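# Shove capped vial block to tray's empty end with plate

## Task

Pick up the tinted plate and use it, and nothing else, to slide the entire block of capped vials along the steel tray until the block rests against the vacant end of the tray with all vials standing. The plate must stay vertical or almost vertical and must stay right behind the block the whole way until the block arrives. No vial may be struck or pinched hard. The tray must not be raised, tilted or slid.

## Robot and tools

Robot: two arms, left_arm (on the +y side) and right_arm, each ending in the same five-finger right hand, so hand axes and numbers mean the same thing on both. Calibrated bases: left_arm at (-0.006, +0.652, 0) m, right_arm at (+0.092, -0.490, 0) m. A post stands behind the arms.

Scene frame: origin at table-top height, halfway between the arms; +x points out over the table, +z up. Positions are reported in metres. Each arm has a hand point about 0.15 m out from the wrist flange and 0.05 m in front of the palm. Its +z runs along the straight fingers, +y leaves the palm, and +x crosses the palm away from the thumb. Straight fingers extend 0.06-0.07 m past the point. A bracket on the little-finger side of the wrist can strike things, and with the hand level the wrist can hang lower than the hand.

The row: every motion command is a row of 28 numbers, each in [-1, 1]. Order: left arm dx, dy, dz, rx, ry, rz; left hand little, ring, middle, index, thumb_bend, thumb_turn, force_limit, speed; then the same 14 for the right arm. All 28 are needed even if only one arm moves. The six pose numbers are an offset, not a pose. They count from that arm's Hand target at the start of the action or move, along the Hand target's own axes. 1.0 equals 0.6 m or 180 degrees. rx, ry, rz form one rotation vector. Every row of a list counts from that same start, so sending an offset again moves the arm further. Six zeros request nothing new. The controller limits each step's commanded orientation to within 32 degrees of the measured one.

Hand numbers: for the fingers and thumb_bend, -1 is straight/open and +1 is curled/closed. For thumb_turn, -1 puts the thumb beside the palm and +1 in front of it. force_limit runs linearly from about 0 N at -1 to 10 N at +1 (15 N for the two thumb motors). speed runs from almost zero at -1 up to full speed at +0.48 and above. No value means 'unchanged', so repeat the hand's last carried-out eight numbers. Before any have been sent, use hand_measured plus hand_force_limit and hand_speed. For a soft grip, close at speed -0.94 or lower. Raise force_limit and send a more-closed target to squeeze harder. A wrapped grip suits objects about 0.035-0.065 m thick.

Tools:
- execute_actions: actions is a list of actions. Each action is up to 15 rows, one per 1/30 s step; a short list repeats its last row to step 15. cameras: list of names, ["all"], or []. Images come only if actions is empty or cameras requests them.
- move: target is one 28-number row or a list of up to 15 rows. All offsets count from the same starting Hand targets. The hand points travel straight lines and do not avoid obstacles. speed: top path speed in m/s, 0.002 to 3.2 (default 0.25), one value or one per target. blend: corner rounding in m for lists (0 = stop at each). stop_force: 4 to 120 N. An arm's path ends when its wrist sensor feels that much push against its motion; the arm then backs to just before the contact. With stop_force, every target must carry the same hand numbers. zero: true re-zeros the sensor before the move; false keeps the old zero. blocking=false returns after about 0.5 s; it cannot be combined with stop_force. Moves end after at most 10 s of path.
- wait: seconds 0-3600, sends nothing new.
- stop: brakes a running move.
- zoom_image: camera (cam_head_left, cam_head_right, cam_high, cam_left_wrist, cam_right_wrist) and region [x0, y0, x1, y1] in pixels from the top-left, at most 504 each way.
- show_instructions: shows the reference image.
- zero_wrist_force: arm = left_arm or right_arm.
- finished_scene: ends the scene (scene 1). It is final.

Results: each arm's end_effector_position and end_effector_quat_wxyz in the scene frame, velocities in m/s and rad/s, and Hand target (the last commanded pose, where the next offsets start). The hand point often stops short of the Hand target; send the remaining distance as an offset. Hand lines list six values in motor order. hand_measured gives positions. hand_stopped_by gives moving, target, force, stalled or fault. hand_load_n is fingertip load in N; a value near 0 can mean a lost grip. Wrist force and Wrist torque are given in the hand's own axes, plus a peak line since the last report. Also reported: joint positions and torques, and motor temperatures. MOTOR HOT appears at 70 °C; at 85 °C the arm brakes for 30-60 s. A move adds a "move:" line with the ending (done, off_target, moving, held, fault) and limits such as paced or held.

What to avoid:
- Arms are stiff, so aiming even slightly past firm contact can trip a fault. About 150 N outside force, or joint contact torque past its limit, stops the arm for 10 s. Limits in N m: 287 for the shoulders, 130 for the elbow, 46.9 for each wrist joint.
- Push slowly, using stop_force, so no vial is hit or crushed.
- Keep the plate upright and right behind the block. Never drop it.
- Don't touch, lift or drag the tray.
- Keep the arms from pressing on each other, including closing a hand on the other hand.
- Nothing may fall off the table or fall more than a few centimetres.
- Objects may occasionally be nudged by outside pushes; check the cameras.

Each tool is called after "Call:" as name(argument=value, ...), one argument or row to a line, values as JSON.

Reference images:

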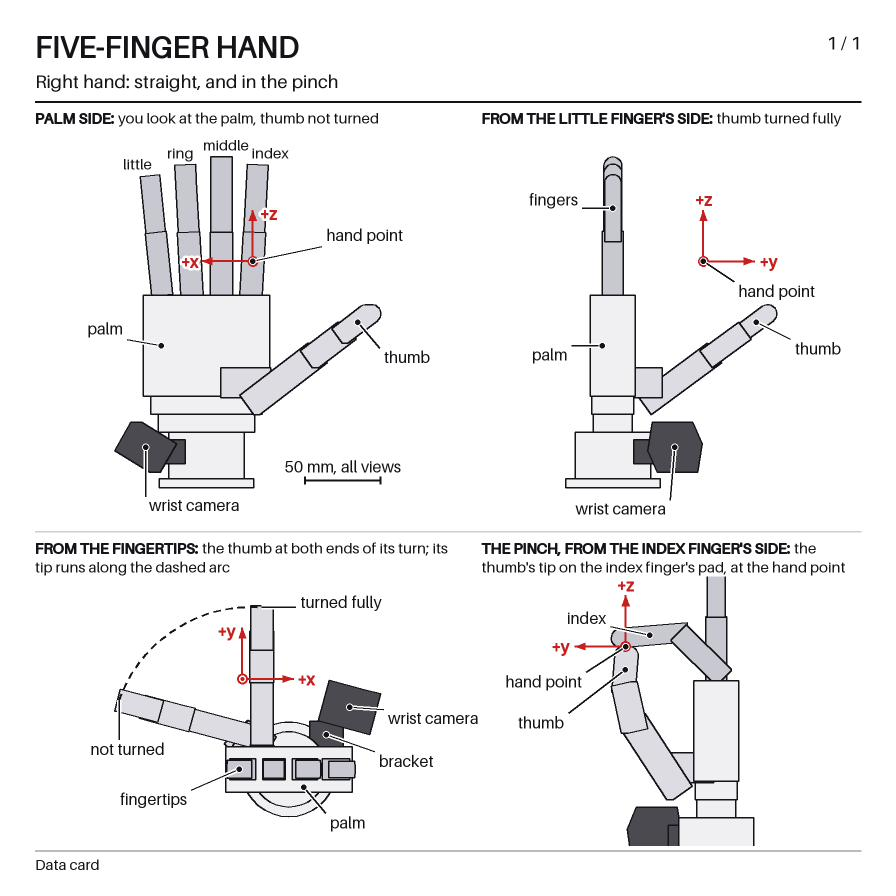

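## Session

Call:
execute_actions(
  actions=[],
)

Scene clock: 0.00 s.
left_arm: end_effector_position=(+0.7504, +0.2941, +0.2462) hand_measured=(-1.000, -1.000, -1.000, -1.000, -1.000, -1.000) hand_load_n=(-0.5, +0.0, +0.0, +0.0, +0.0, +0.0) hand_stopped_by=(target, target, target, target, target, target) hand_force_limit=0.00 hand_speed=-0.80 end_effector_quat_wxyz=(+0.140, +0.753, -0.643, +0.001) | right_arm: end_effector_position=(+0.9003, -0.0201, +0.3560) hand_measured=(-1.000, -1.000, -1.000, -1.000, -1.000, -1.000) hand_load_n=(+0.0, +0.0, +0.0, +0.0, +0.0, +0.0) hand_stopped_by=(target, target, target, target, target, target) hand_force_limit=0.00 hand_speed=-0.80 end_effector_quat_wxyz=(-0.032, -0.267, +0.958, +0.100)
Joint positions: left_arm=[-0.54 -0.71 0.868 1.457 1.849 -3.838] | right_arm=[0.205 -0.754 0.762 1.64 1.376 -1.913]
Joint velocities: within noise
Joint torques (N m): no reading
Motor temperatures (°C): left_arm=[45 38 35 49 52 44] | right_arm=[45 32 32 39 32 33]
Wrist force (N): no reading
Wrist torque (N m): no reading
Wrist force, peak (N): no reading
Hand target: left_arm +0.7504, +0.2941, +0.2462; +0.140, +0.753, -0.643, +0.001 | right_arm +0.9003, -0.0201, +0.3560; -0.032, -0.267, +0.958, +0.100

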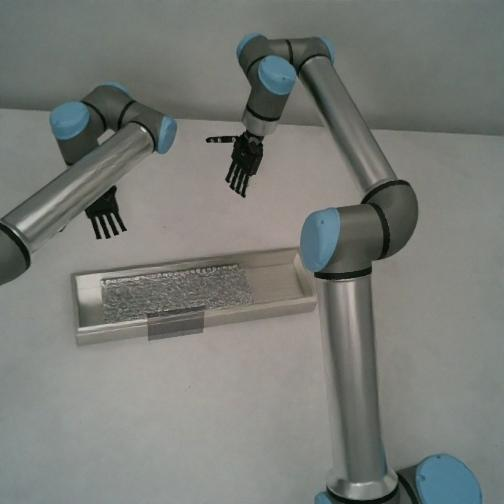

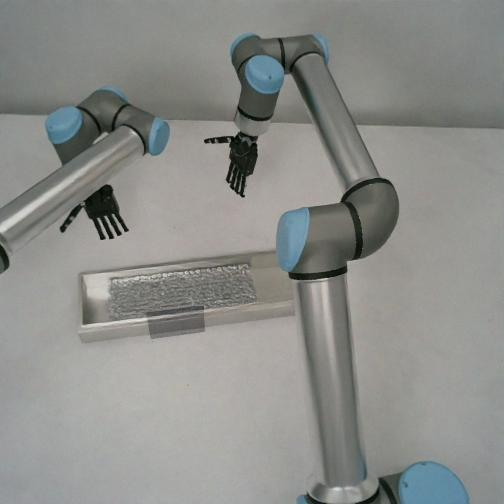

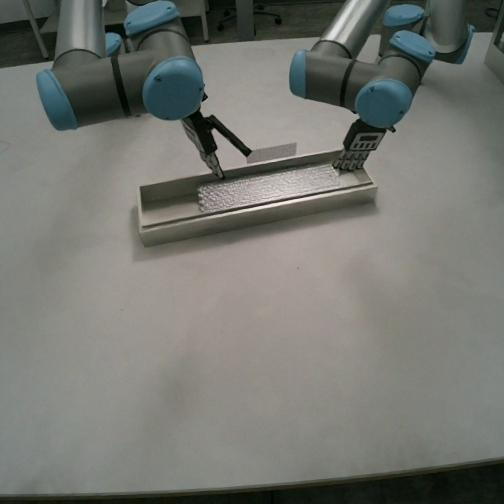

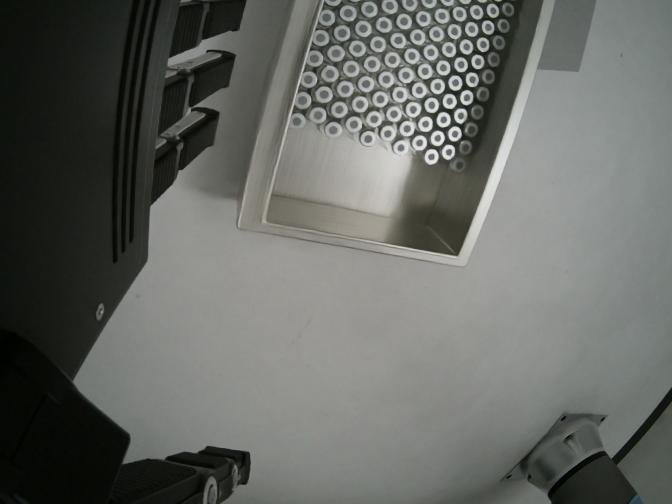

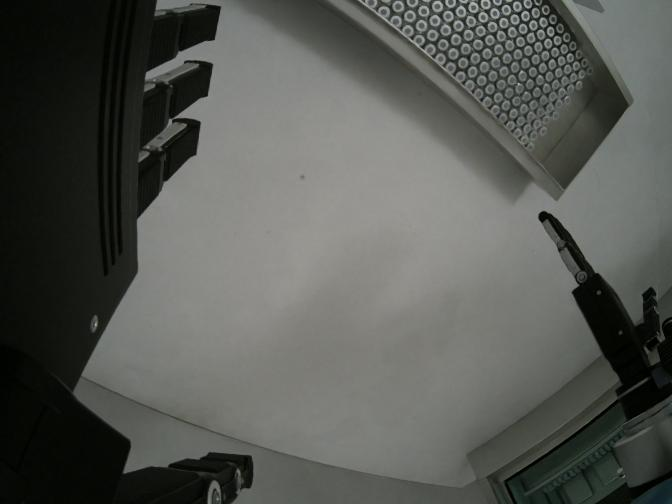

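Call:
zoom_image(
  camera="cam_head_left",
  region=[60, 230, 330, 360],
)

Call:
zoom_image(
  camera="cam_head_right",
  region=[130, 280, 230, 350],
)

Call:
zoom_image(
  camera="cam_high",
  region=[120, 120, 390, 260],
)

Call:
zoom_image(
  camera="cam_left_wrist",
  region=[220, 0, 640, 280],
)

Scaled by 1.867 from the camera's image (finer frame: 720x720).

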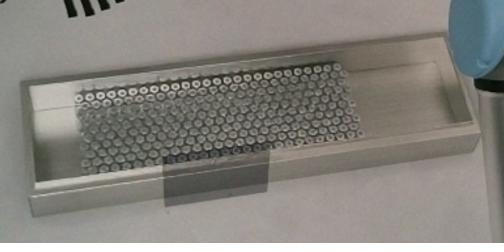

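Scaled by 5.040 from the camera's image (finer frame: 720x720).

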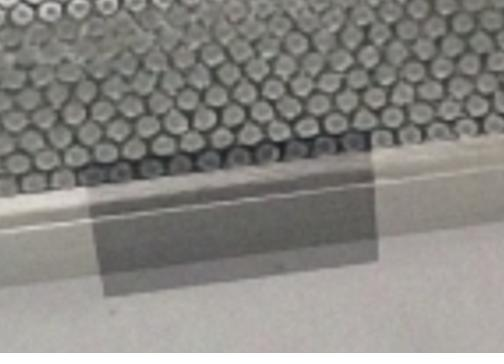

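Scaled by 1.867 from the camera's image (finer frame: 720x720).

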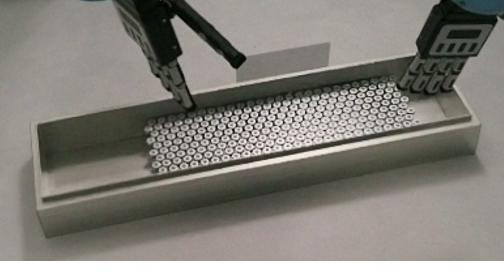

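Scaled by 1.200 from the camera's image (finer frame: 960x720).

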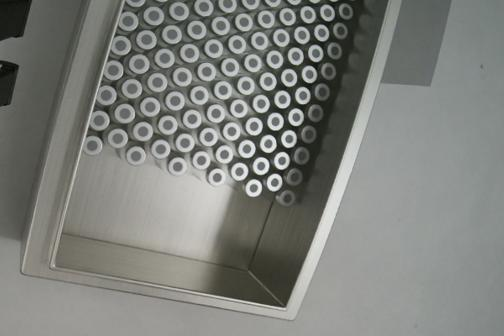

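Call:
move(
  target=[
    [0,0,0,0,0,0.5,-1,-1,-1,-1,-1,1,0,0, 0.3025,-0.5822,-0.1285,0.002,0.0522,-0.2446,-1,-1,-1,-1,-1,-1,0,-0.8],
  ],
  speed=0.3,
  cameras=["all"],
)

Scene clock: 205.73 s.
left_arm: end_effector_position=(+0.7504, +0.2940, +0.2462) hand_measured=(-1.000, -1.000, -1.000, -1.000, -1.000, +1.000) hand_load_n=(+0.0, +0.0, +0.0, +0.0, +0.0, +0.0) hand_stopped_by=(target, target, target, target, target, target) hand_force_limit=0.00 hand_speed=0.00 end_effector_quat_wxyz=(-0.098, -0.078, +0.987, -0.100) | right_arm: end_effector_position=(+0.9305, -0.4200, +0.3601) hand_measured=(-1.000, -1.000, -1.000, -1.000, -1.000, -1.000) hand_load_n=(+0.0, +0.0, +0.0, +0.0, +0.0, +0.0) hand_stopped_by=(target, target, target, target, target, target) hand_force_limit=0.00 hand_speed=-0.80 end_effector_quat_wxyz=(-0.068, -0.613, +0.783, +0.080)
Joint positions: left_arm=[-0.631 -0.842 1.054 1.377 1.852 -2.362] | right_arm=[-0.174 -0.69 0.666 1.804 1.564 -3.071]
Joint torques (N m): left_arm=[9.04 -97.97 -46.05 6.36 2.21 3.45] | right_arm=[-3.37 -101.7 -31.34 0.87 -4.11 -3.31]
Wrist force (N): left_arm=[0.0 -0.2 0.0] | right_arm=[0.1 -0.3 -0.4]
Wrist torque (N m): left_arm=[0.04 -0.01 0.06] | right_arm=[-0.04 0.04 -0.15]
Wrist force, peak (N): left_arm=[-0.1 0.3 0.9] | right_arm=[-1.0 1.5 0.1]
Hand target: left_arm +0.7504, +0.2941, +0.2462; -0.098, -0.078, +0.987, -0.100 | right_arm +0.9305, -0.4201, +0.3601; -0.068, -0.614, +0.783, +0.080
Off the commanded pose: left_arm 0.000 m, 0 deg | right_arm 0.000 m, 0 deg.
move: done
cam_left_wrist: T_world_to_cam=[[-0.46879, 0.8695, -0.15561, 0.1387], [0.81343, 0.49362, 0.30768, -0.83581], [0.34434, 0.01766, -0.93868, 0.07602]] pos_world=[0.71872, 0.29064, 0.3501]
cam_right_wrist: T_world_to_cam=[[-0.97529, -0.02105, 0.21992, 0.81749], [0.10694, 0.82609, 0.5533, 0.0456], [-0.19332, 0.56315, -0.80343, 0.8222]] pos_world=[0.95136, -0.48348, 0.45557]

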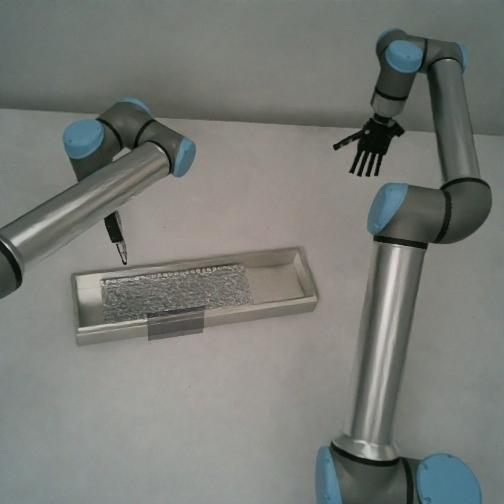

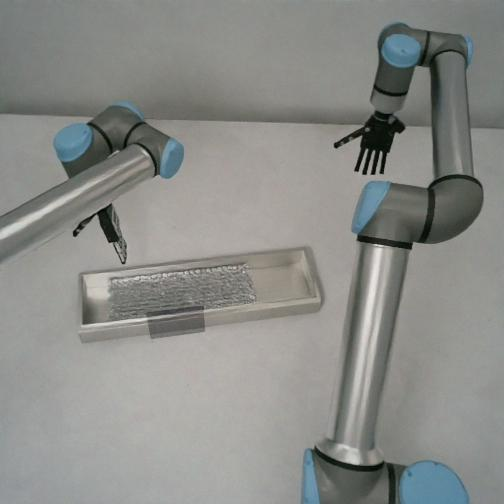

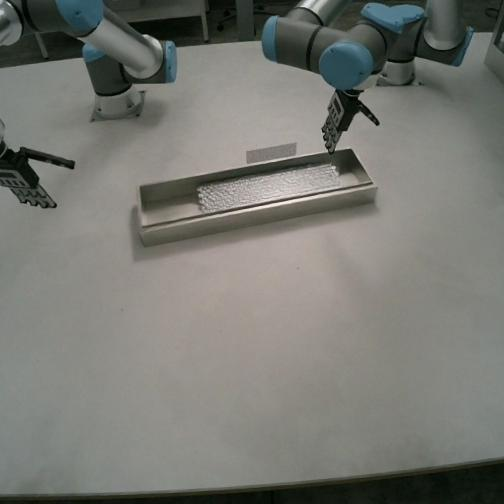

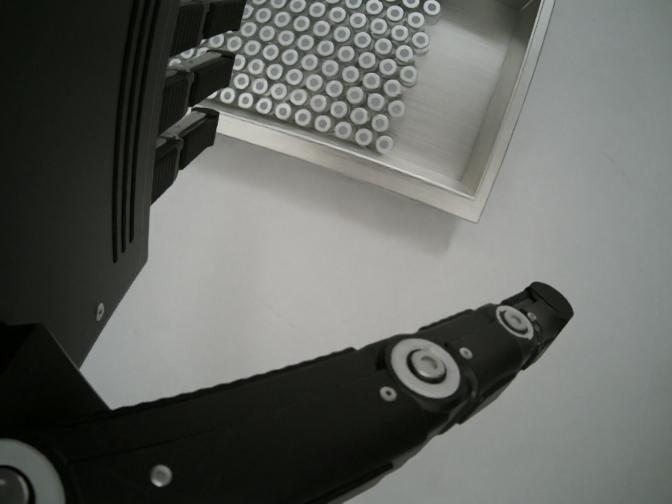

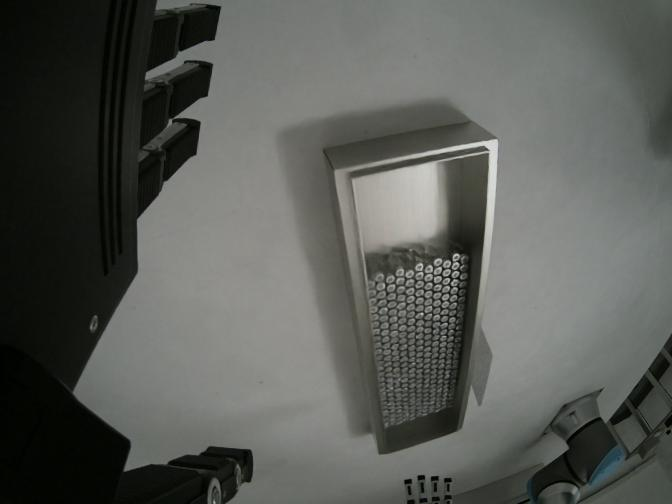

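Call:
zoom_image(
  camera="cam_right_wrist",
  region=[310, 110, 510, 280],
)

Call:
zoom_image(
  camera="cam_right_wrist",
  region=[350, 240, 510, 460],
)

Call:
zoom_image(
  camera="cam_head_left",
  region=[60, 240, 200, 350],
)

Call:
zoom_image(
  camera="cam_head_left",
  region=[190, 240, 330, 350],
)

Call:
zoom_image(
  camera="cam_high",
  region=[130, 130, 390, 260],
)

Call:
zoom_image(
  camera="cam_left_wrist",
  region=[150, 0, 570, 240],
)

Scaled by 2.520 from the camera's image (finer frame: 960x720).

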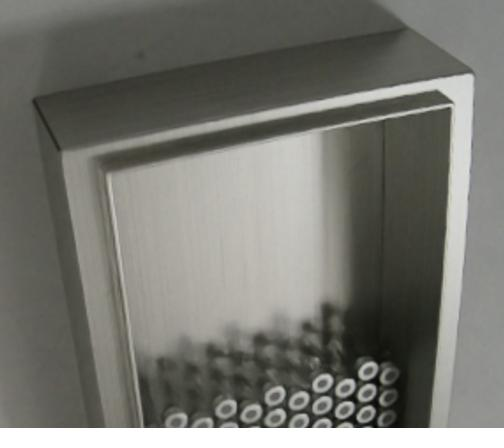

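Scaled by 2.291 from the camera's image (finer frame: 960x720).

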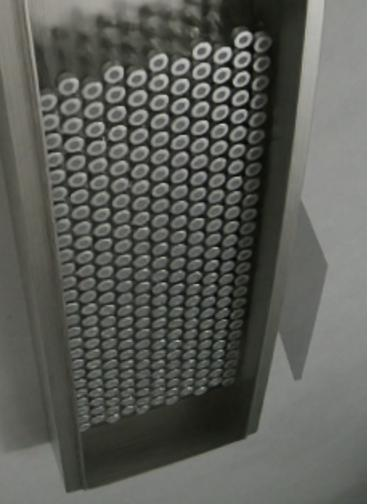

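Scaled by 3.600 from the camera's image (finer frame: 720x720).

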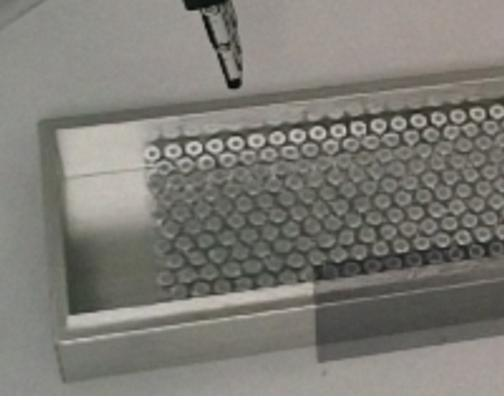

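Scaled by 3.600 from the camera's image (finer frame: 720x720).

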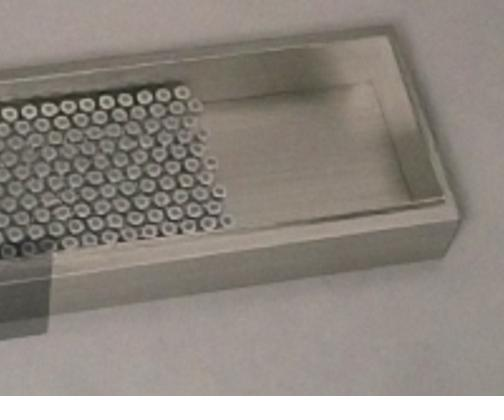

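Scaled by 1.938 from the camera's image (finer frame: 720x720).

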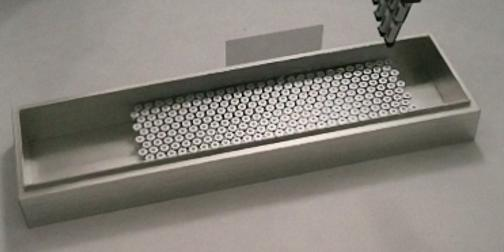

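Scaled by 1.200 from the camera's image (finer frame: 960x720).

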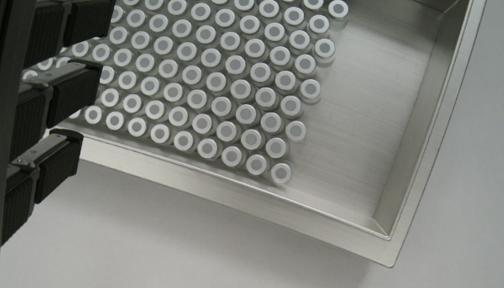

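Call:
move(
  target=[
    [0.1708,-0.3358,0.1858,-0.029,0.0626,0.4915,-1,-1,-1,-1,-1,1,0,0, 0,0,0,0,0,0,-1,-1,-1,-1,-1,-1,0,-0.8],
  ],
  speed=0.3,
  cameras=["all"],
)

Scene clock: 312.83 s.
left_arm: end_effector_position=(+0.6662, +0.0617, +0.1972) hand_measured=(-1.000, -1.000, -1.000, -1.000, -1.000, +1.000) hand_load_n=(+0.0, +0.0, +0.0, +0.0, +0.0, +0.0) hand_stopped_by=(target, target, target, target, target, target) hand_force_limit=0.00 hand_speed=0.00 end_effector_quat_wxyz=(-0.091, +0.645, +0.752, -0.106) | right_arm: end_effector_position=(+0.9305, -0.4201, +0.3601) hand_measured=(-1.000, -1.000, -1.000, -1.000, -1.000, -1.000) hand_load_n=(+0.0, +0.0, +0.0, +0.0, +0.0, +0.0) hand_stopped_by=(target, target, target, target, target, target) hand_force_limit=0.00 hand_speed=-0.80 end_effector_quat_wxyz=(-0.068, -0.614, +0.783, +0.080)
Joint positions: left_arm=[-0.877 -0.783 1.067 1.433 1.811 -1.018] | right_arm=[-0.174 -0.69 0.666 1.804 1.564 -3.072]
Joint torques (N m): left_arm=[1 -114.53 -29.57 1.65 3.41 3.04] | right_arm=[-5.68 -108.81 -30.19 0.86 -3.77 -3.02]
Wrist force (N): left_arm=[-0.6 -0.7 -0.3] | right_arm=[-0.3 -0.2 -0.4]
Wrist torque (N m): left_arm=[0.02 0.09 -0.08] | right_arm=[-0.02 0.09 -0.10]
Wrist force, peak (N): left_arm=[-1.3 -0.9 -0.3] | right_arm=[-0.6 -0.4 -0.6]
Hand target: left_arm +0.6662, +0.0617, +0.1973; -0.091, +0.645, +0.752, -0.106 | right_arm +0.9305, -0.4201, +0.3601; -0.068, -0.614, +0.783, +0.080
Off the commanded pose: left_arm 0.000 m, 0 deg | right_arm 0.000 m, 0 deg.
move: done
cam_left_wrist: T_world_to_cam=[[0.84384, 0.4386, -0.30914, -0.52393], [0.53598, -0.71648, 0.44651, -0.40551], [-0.02565, -0.54248, -0.83968, 0.32457]] pos_world=[0.66778, 0.11533, 0.29163]
cam_right_wrist: T_world_to_cam=[[-0.97531, -0.02123, 0.21981, 0.81746], [0.10675, 0.82601, 0.55346, 0.04575], [-0.19332, 0.56326, -0.80335, 0.82228]] pos_world=[0.95136, -0.48358, 0.45557]

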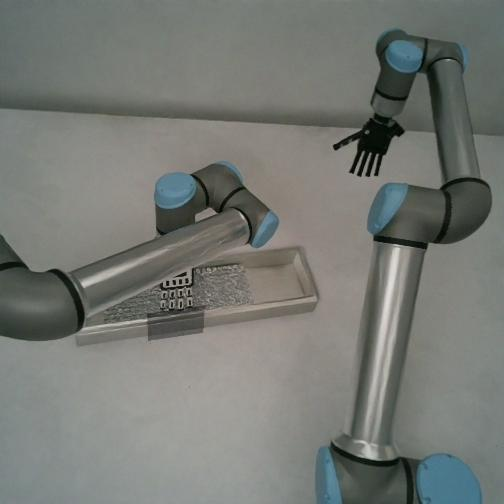

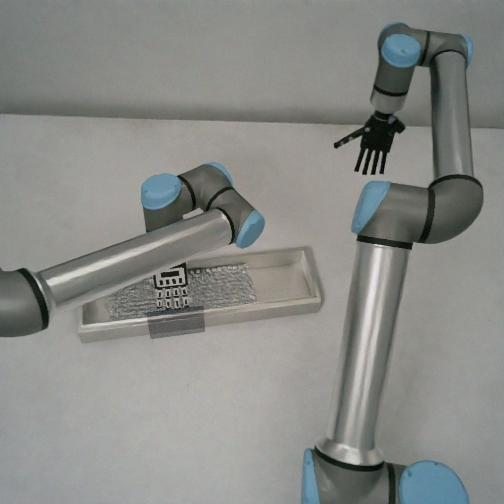

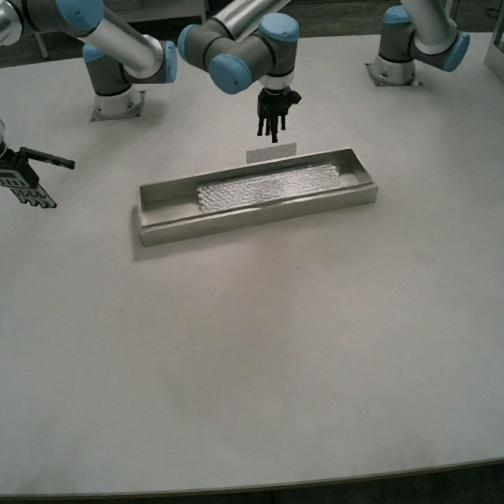

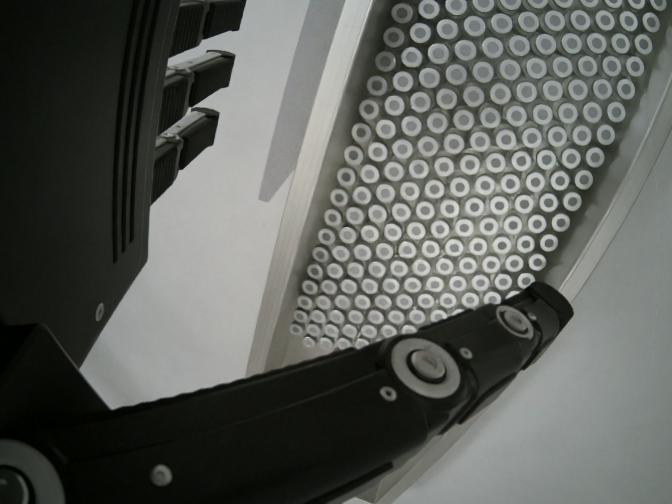

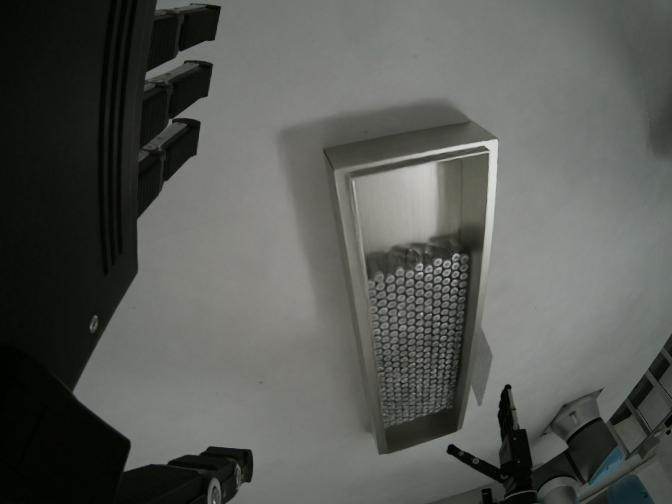

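Call:
zoom_image(
  camera="cam_left_wrist",
  region=[180, 0, 420, 220],
)

Call:
zoom_image(
  camera="cam_right_wrist",
  region=[440, 300, 560, 460],
)

Call:
zoom_image(
  camera="cam_high",
  region=[220, 80, 330, 190],
)

Call:
zoom_image(
  camera="cam_head_right",
  region=[130, 250, 230, 350],
)

Scaled by 2.100 from the camera's image (finer frame: 960x720).

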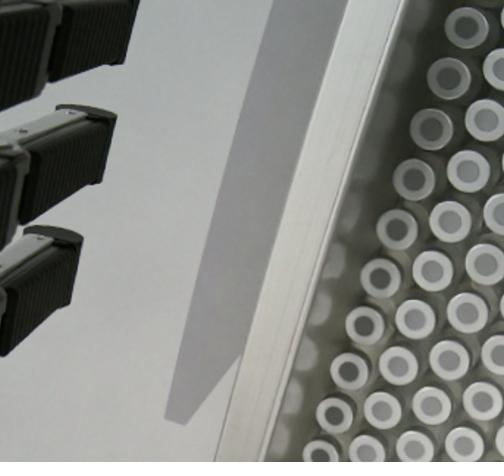

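Scaled by 3.150 from the camera's image (finer frame: 960x720).

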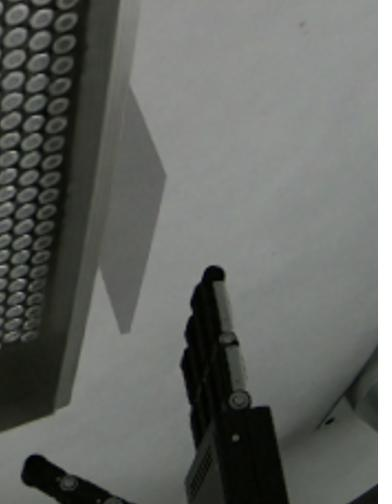

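Scaled by 4.582 from the camera's image (finer frame: 720x720).

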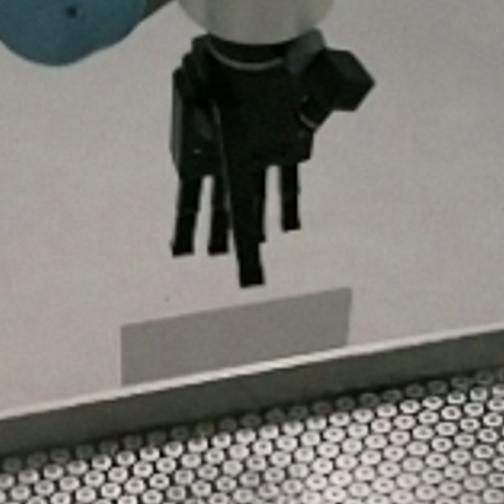

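Scaled by 5.040 from the camera's image (finer frame: 720x720).

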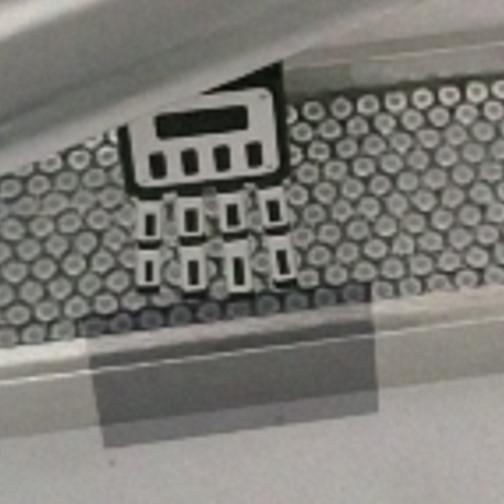

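Call:
move(
  target=[
    [0.0065,-0.0105,0.028,-0.0278,0,0,-1,-1,-1,-1,-1,1,0,0, 0,0,0,0,0,0,-1,-1,-1,-1,-1,-1,0,-0.8],
    [0.0065,0.004,0.194,-0.0278,0,0,-1,-1,-1,-1,-1,1,0,0, 0,0,0,0,0,0,-1,-1,-1,-1,-1,-1,0,-0.8],
  ],
  speed=[0.1,0.06],
  stop_force=10,
  cameras=["all"],
)

Scene clock: 418.33 s.
left_arm: end_effector_position=(+0.6360, +0.0610, +0.0847) hand_measured=(-1.000, -1.000, -1.000, -1.000, -1.000, +1.000) hand_load_n=(+0.0, +0.0, +0.0, +0.0, +0.0, +0.0) hand_stopped_by=(target, target, target, target, target, target) hand_force_limit=0.00 hand_speed=0.00 end_effector_quat_wxyz=(-0.063, +0.648, +0.755, -0.073) | right_arm: end_effector_position=(+0.9305, -0.4201, +0.3601) hand_measured=(-1.000, -1.000, -1.000, -1.000, -1.000, -1.000) hand_load_n=(+0.0, +0.0, +0.5, +0.0, +0.0, +0.0) hand_stopped_by=(target, target, target, target, target, target) hand_force_limit=0.00 hand_speed=-0.80 end_effector_quat_wxyz=(-0.068, -0.614, +0.783, +0.080)
Joint positions: left_arm=[-0.931 -0.776 1.254 1.184 1.741 -1.081] | right_arm=[-0.174 -0.69 0.666 1.804 1.564 -3.072]
Joint torques (N m): left_arm=[10.34 -114.61 -44.64 6.46 1.28 2.96] | right_arm=[-7.61 -106.55 -31.04 0.89 -4.24 -3.11]
Wrist force (N): left_arm=[-0.7 -0.2 -0.8] | right_arm=[-0.2 0.0 -0.3]
Wrist torque (N m): left_arm=[0.11 0.14 -0.07] | right_arm=[0.01 0.08 -0.08]
Wrist force, peak (N): left_arm=[-0.6 -0.2 -1.9] | right_arm=[-0.4 -0.5 -0.7]
Hand target: left_arm +0.6360, +0.0610, +0.0847; -0.063, +0.648, +0.755, -0.073 | right_arm +0.9305, -0.4201, +0.3601; -0.068, -0.614, +0.783, +0.080
Off the commanded pose: left_arm 0.000 m, 0 deg | right_arm 0.000 m, 0 deg.
move: done
cam_left_wrist: T_world_to_cam=[[0.86723, 0.44184, -0.22952, -0.55485], [0.49568, -0.72269, 0.48168, -0.31661], [0.04695, -0.5315, -0.84576, 0.18269]] pos_world=[0.62955, 0.11345, 0.17966]
cam_right_wrist: T_world_to_cam=[[-0.97531, -0.02123, 0.21981, 0.81746], [0.10675, 0.82601, 0.55346, 0.04575], [-0.19332, 0.56326, -0.80335, 0.82228]] pos_world=[0.95136, -0.48358, 0.45557]

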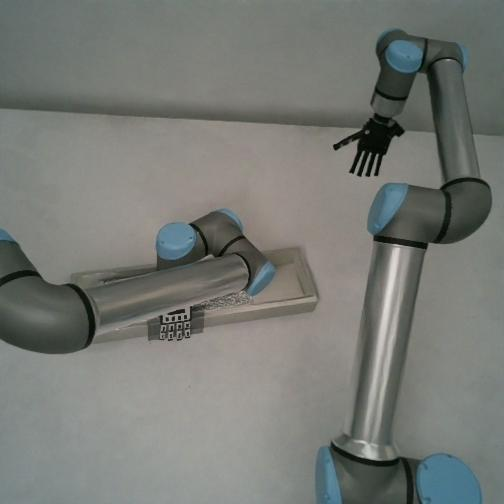

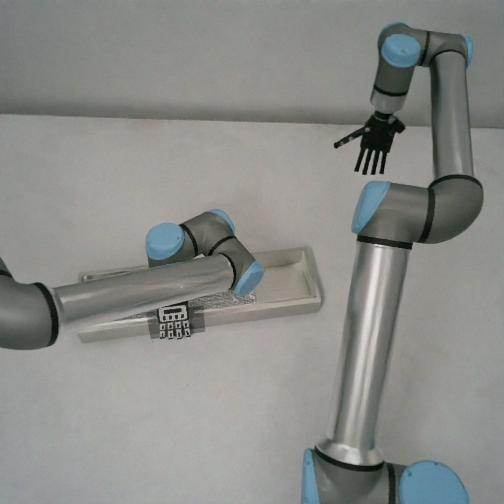

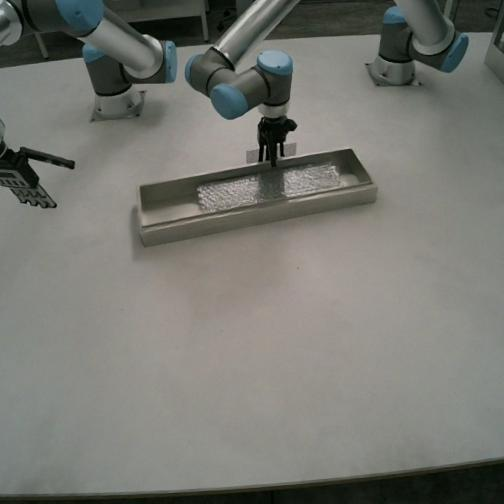

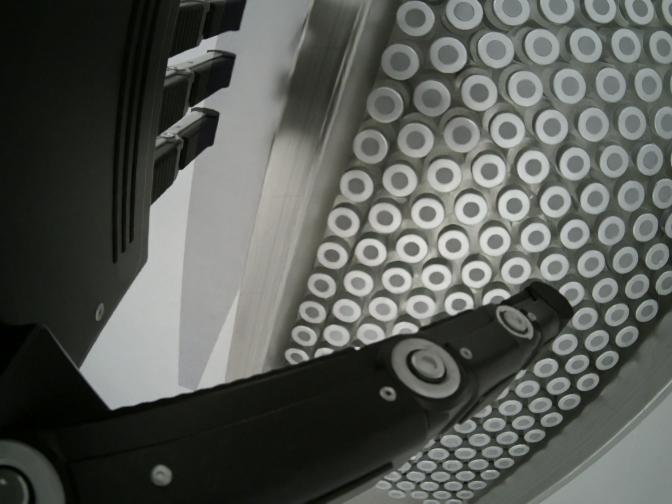

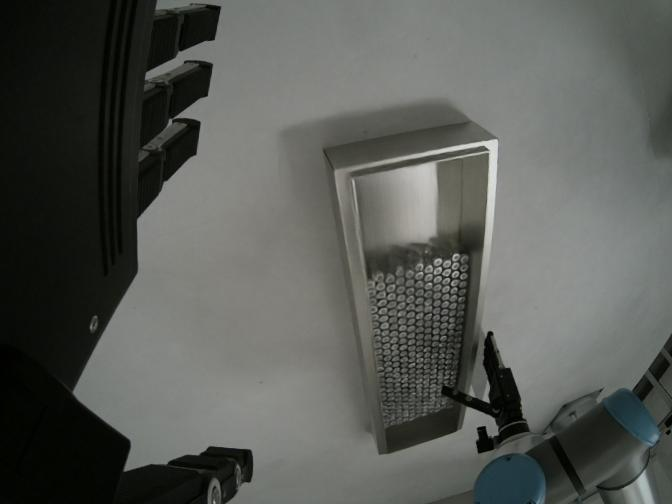

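Call:
zoom_image(
  camera="cam_left_wrist",
  region=[120, 0, 420, 400],
)

Call:
zoom_image(
  camera="cam_high",
  region=[220, 90, 330, 200],
)

Call:
zoom_image(
  camera="cam_right_wrist",
  region=[420, 300, 560, 460],
)

Call:
zoom_image(
  camera="cam_head_left",
  region=[130, 280, 230, 360],
)

Scaled by 1.260 from the camera's image (finer frame: 960x720).

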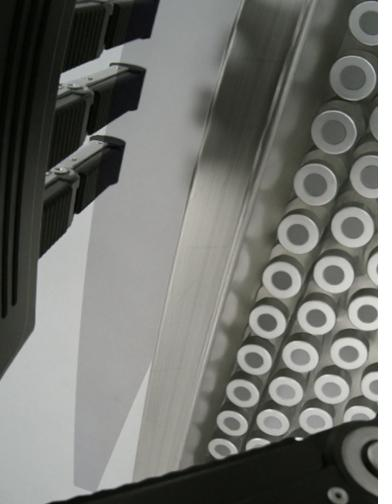

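Scaled by 4.582 from the camera's image (finer frame: 720x720).

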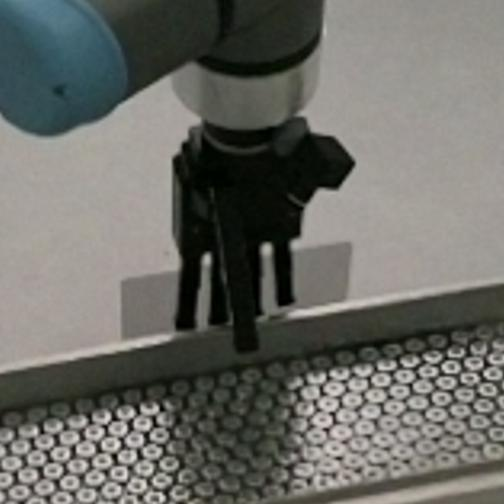

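Scaled by 3.150 from the camera's image (finer frame: 960x720).

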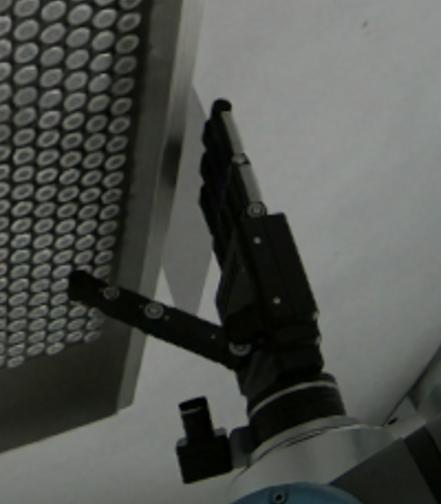

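Scaled by 5.040 from the camera's image (finer frame: 720x720).

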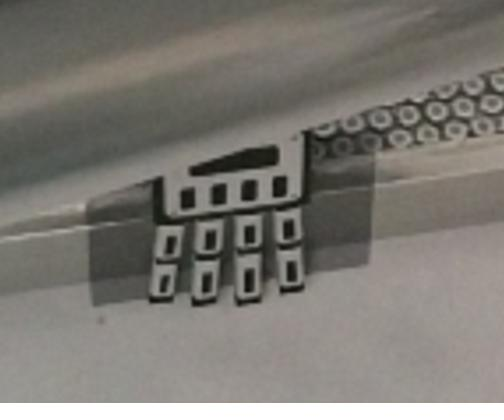

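Call:
move(
  target=[0,0.0225,0,0,0,0,-1,-1,-1,-1,-1,1,0,0, 0,0,0,0,0,0,-1,-1,-1,-1,-1,-1,0,-0.8],
  speed=0.015,
  stop_force=5,
  cameras=["cam_left_wrist","cam_right_wrist","cam_head_left","cam_high"],
)

Call:
zoom_image(
  camera="cam_left_wrist",
  region=[120, 0, 420, 400],
)

Call:
zoom_image(
  camera="cam_right_wrist",
  region=[440, 310, 540, 430],
)

Scene clock: 463.53 s.
left_arm: end_effector_position=(+0.6491, +0.0630, +0.0821) hand_measured=(-1.000, -1.000, -1.000, -1.000, -1.000, +1.000) hand_load_n=(+0.0, +0.0, +0.0, +0.0, +0.0, +0.0) hand_stopped_by=(target, target, target, target, target, target) hand_force_limit=0.00 hand_speed=0.00 end_effector_quat_wxyz=(-0.063, +0.648, +0.755, -0.073) | right_arm: end_effector_position=(+0.9305, -0.4201, +0.3601) hand_measured=(-1.000, -1.000, -1.000, -1.000, -1.000, -1.000) hand_load_n=(+0.0, +0.5, +0.0, +0.0, +0.0, +0.0) hand_stopped_by=(target, target, target, target, target, target) hand_force_limit=0.00 hand_speed=-0.80 end_effector_quat_wxyz=(-0.068, -0.614, +0.783, +0.080)
Joint positions: left_arm=[-0.917 -0.761 1.23 1.194 1.74 -1.066] | right_arm=[-0.174 -0.69 0.666 1.804 1.564 -3.072]
Joint torques (N m): left_arm=[-10.22 -115.95 -25.92 1.23 -0.03 -3.03] | right_arm=[-6.31 -104.99 -32.51 0.99 -3.86 -3.34]
Wrist force (N): left_arm=[-0.5 0.4 -1.3] | right_arm=[-0.2 -0.5 -0.3]
Wrist torque (N m): left_arm=[0.23 0.12 -0.21] | right_arm=[-0.07 0.08 -0.10]
Wrist force, peak (N): left_arm=[-0.9 -0.1 -1.3] | right_arm=[-0.4 -0.6 -0.6]
Hand target: left_arm +0.6491, +0.0630, +0.0821; -0.063, +0.648, +0.755, -0.073 | right_arm +0.9305, -0.4201, +0.3601; -0.068, -0.614, +0.783, +0.080
Off the commanded pose: left_arm 0.000 m, 0 deg | right_arm 0.000 m, 0 deg.
move: done
cam_left_wrist: T_world_to_cam=[[0.86723, 0.44184, -0.22952, -0.56769], [0.49568, -0.72269, 0.48168, -0.3204], [0.04695, -0.5315, -0.84576, 0.18094]] pos_world=[0.64265, 0.11545, 0.17706]
cam_right_wrist: T_world_to_cam=[[-0.97531, -0.02123, 0.21981, 0.81746], [0.10675, 0.82601, 0.55346, 0.04575], [-0.19332, 0.56326, -0.80335, 0.82228]] pos_world=[0.95136, -0.48358, 0.45557]
Images, in order (width x height): cam_head_left 504x504, cam_high 504x504, cam_left_wrist 672x504, cam_right_wrist 672x504.

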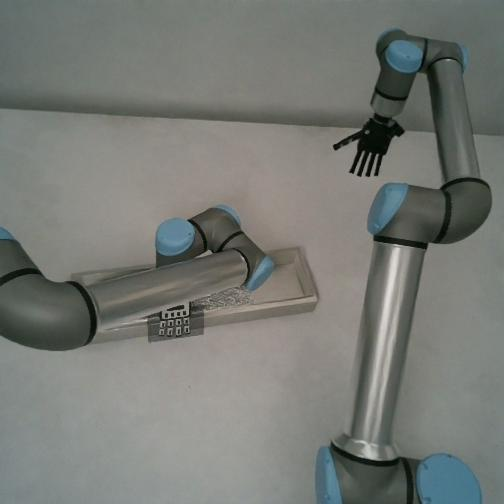

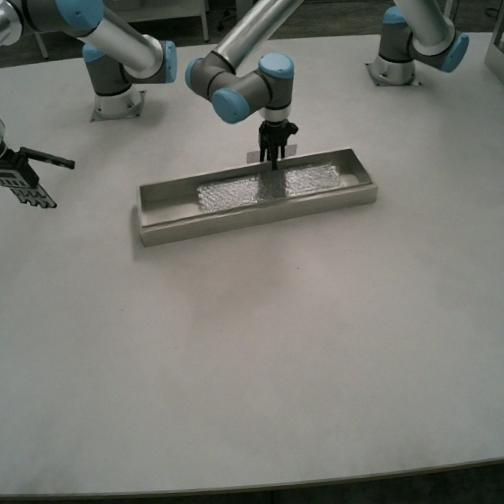

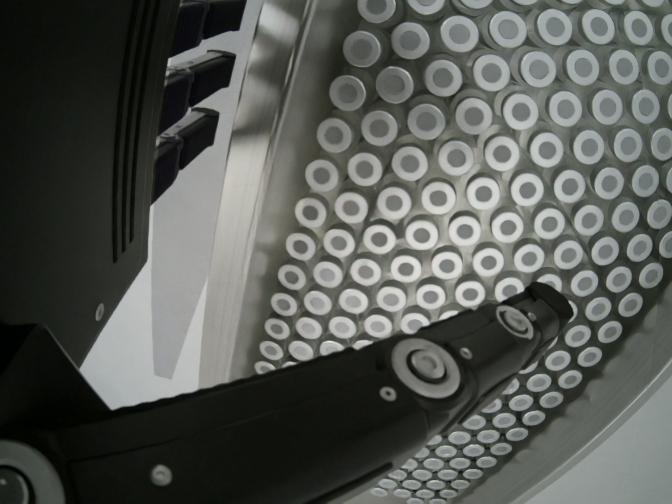

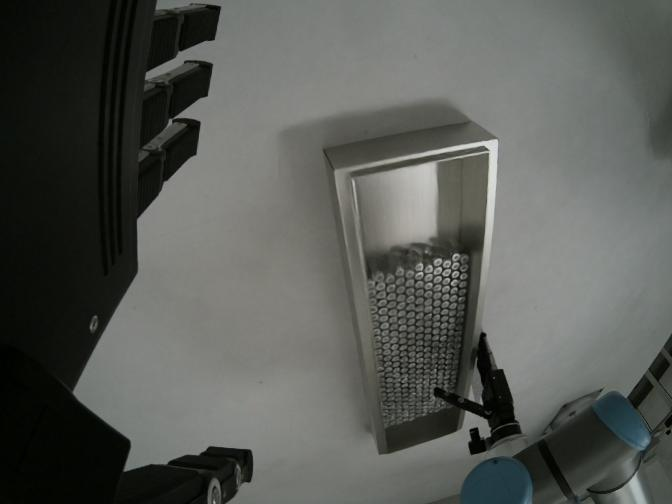

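Scaled by 1.260 from the camera's image (finer frame: 960x720).

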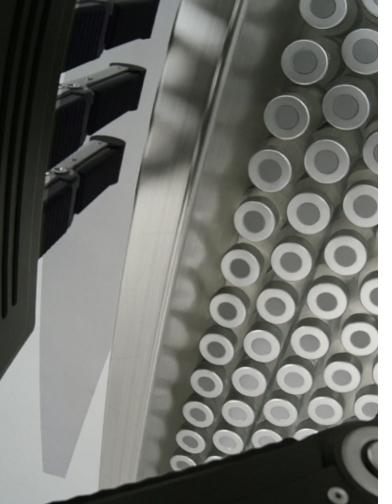

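Scaled by 4.200 from the camera's image (finer frame: 960x720).

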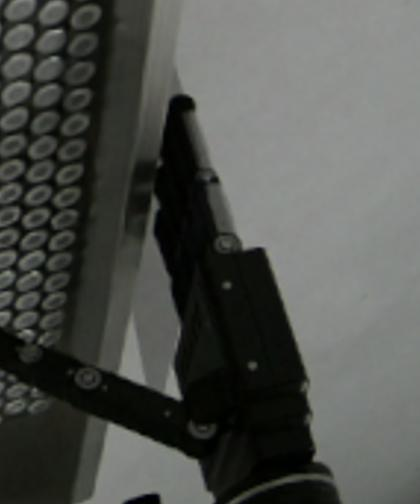

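Call:
move(
  target=[0,0,0,0,0,0,-1,-1,-1,-1,0.3,1,-0.4,-0.3, 0,0,0,0,0,0,-1,-1,-1,-1,-1,-1,0,-0.8],
  cameras=["cam_left_wrist","cam_right_wrist","cam_high"],
)

Call:
zoom_image(
  camera="cam_left_wrist",
  region=[80, 100, 480, 500],
)

Call:
zoom_image(
  camera="cam_right_wrist",
  region=[440, 310, 540, 430],
)

Scene clock: 476.67 s.
left_arm: end_effector_position=(+0.6491, +0.0630, +0.0821) hand_measured=(-1.000, -1.000, -1.000, -1.000, +0.300, +1.000) hand_load_n=(+0.0, +0.0, +0.0, +0.0, +0.0, +0.0) hand_stopped_by=(target, target, target, target, target, target) hand_force_limit=-0.40 hand_speed=-0.30 end_effector_quat_wxyz=(-0.063, +0.648, +0.755, -0.073) | right_arm: end_effector_position=(+0.9305, -0.4201, +0.3601) hand_measured=(-1.000, -1.000, -1.000, -1.000, -1.000, -1.000) hand_load_n=(+0.0, +0.5, +0.0, +0.0, +0.0, +0.0) hand_stopped_by=(target, target, target, target, target, target) hand_force_limit=0.00 hand_speed=-0.80 end_effector_quat_wxyz=(-0.068, -0.614, +0.783, +0.080)
Joint positions: left_arm=[-0.917 -0.761 1.23 1.194 1.74 -1.067] | right_arm=[-0.174 -0.69 0.666 1.804 1.564 -3.072]
Joint torques (N m): left_arm=[-12.57 -114.63 -26.39 1.18 1.3 -2.68] | right_arm=[-7.41 -105.56 -33.22 1.56 -4.11 -3.24]
Wrist force (N): left_arm=[-0.3 0.2 -0.6] | right_arm=[-0.2 0.0 -0.5]
Wrist torque (N m): left_arm=[0.15 0.08 -0.20] | right_arm=[0.01 0.09 -0.08]
Wrist force, peak (N): left_arm=[-0.6 0.5 -1.6] | right_arm=[-0.5 -0.3 -0.7]
Hand target: left_arm +0.6491, +0.0630, +0.0821; -0.063, +0.648, +0.755, -0.073 | right_arm +0.9305, -0.4201, +0.3601; -0.068, -0.614, +0.783, +0.080
Off the commanded pose: left_arm 0.000 m, 0 deg | right_arm 0.000 m, 0 deg.
move: done
cam_left_wrist: T_world_to_cam=[[0.86723, 0.44184, -0.22952, -0.56769], [0.49568, -0.72269, 0.48168, -0.3204], [0.04695, -0.5315, -0.84576, 0.18094]] pos_world=[0.64265, 0.11545, 0.17706]
cam_right_wrist: T_world_to_cam=[[-0.97531, -0.02123, 0.21981, 0.81746], [0.10675, 0.82601, 0.55346, 0.04575], [-0.19332, 0.56326, -0.80335, 0.82228]] pos_world=[0.95136, -0.48358, 0.45557]
Images, in order (width x height): cam_high 504x504, cam_left_wrist 672x504, cam_right_wrist 672x504.

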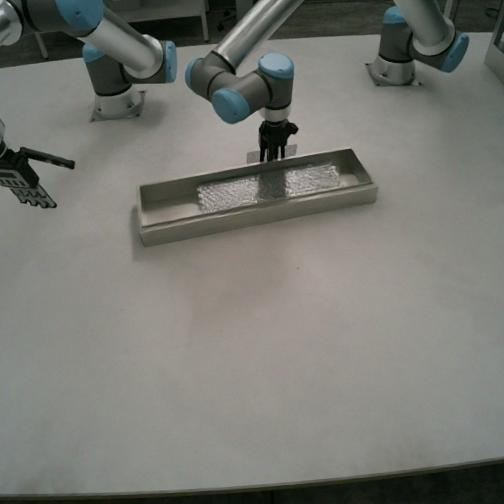

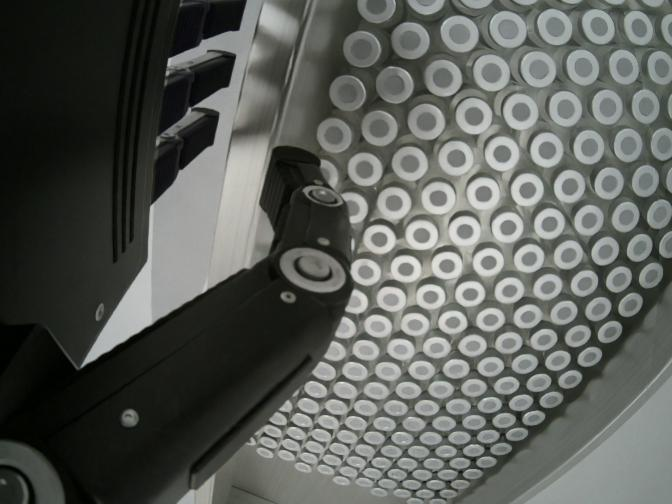

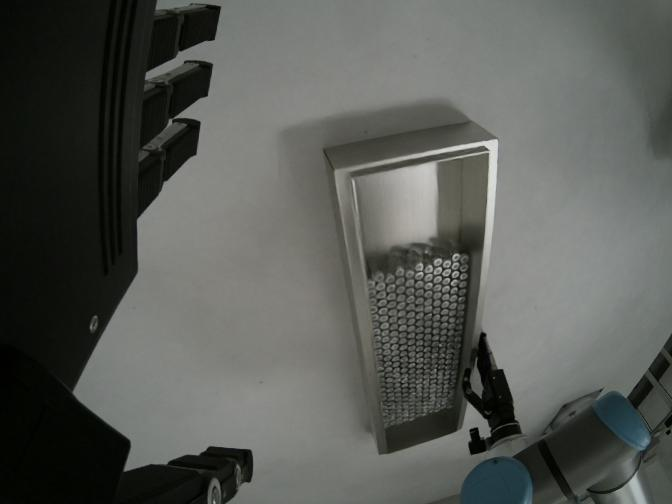

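Scaled by 1.260 from the camera's image (finer frame: 960x720).

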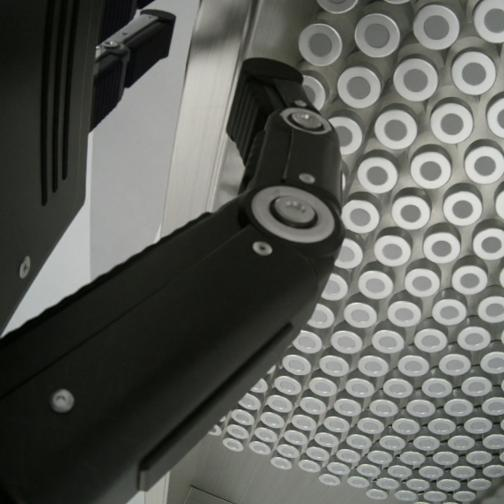

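Scaled by 4.200 from the camera's image (finer frame: 960x720).

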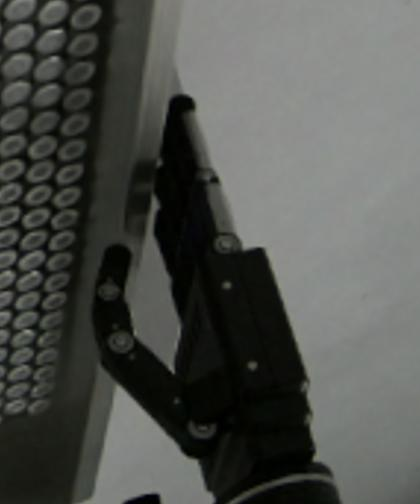

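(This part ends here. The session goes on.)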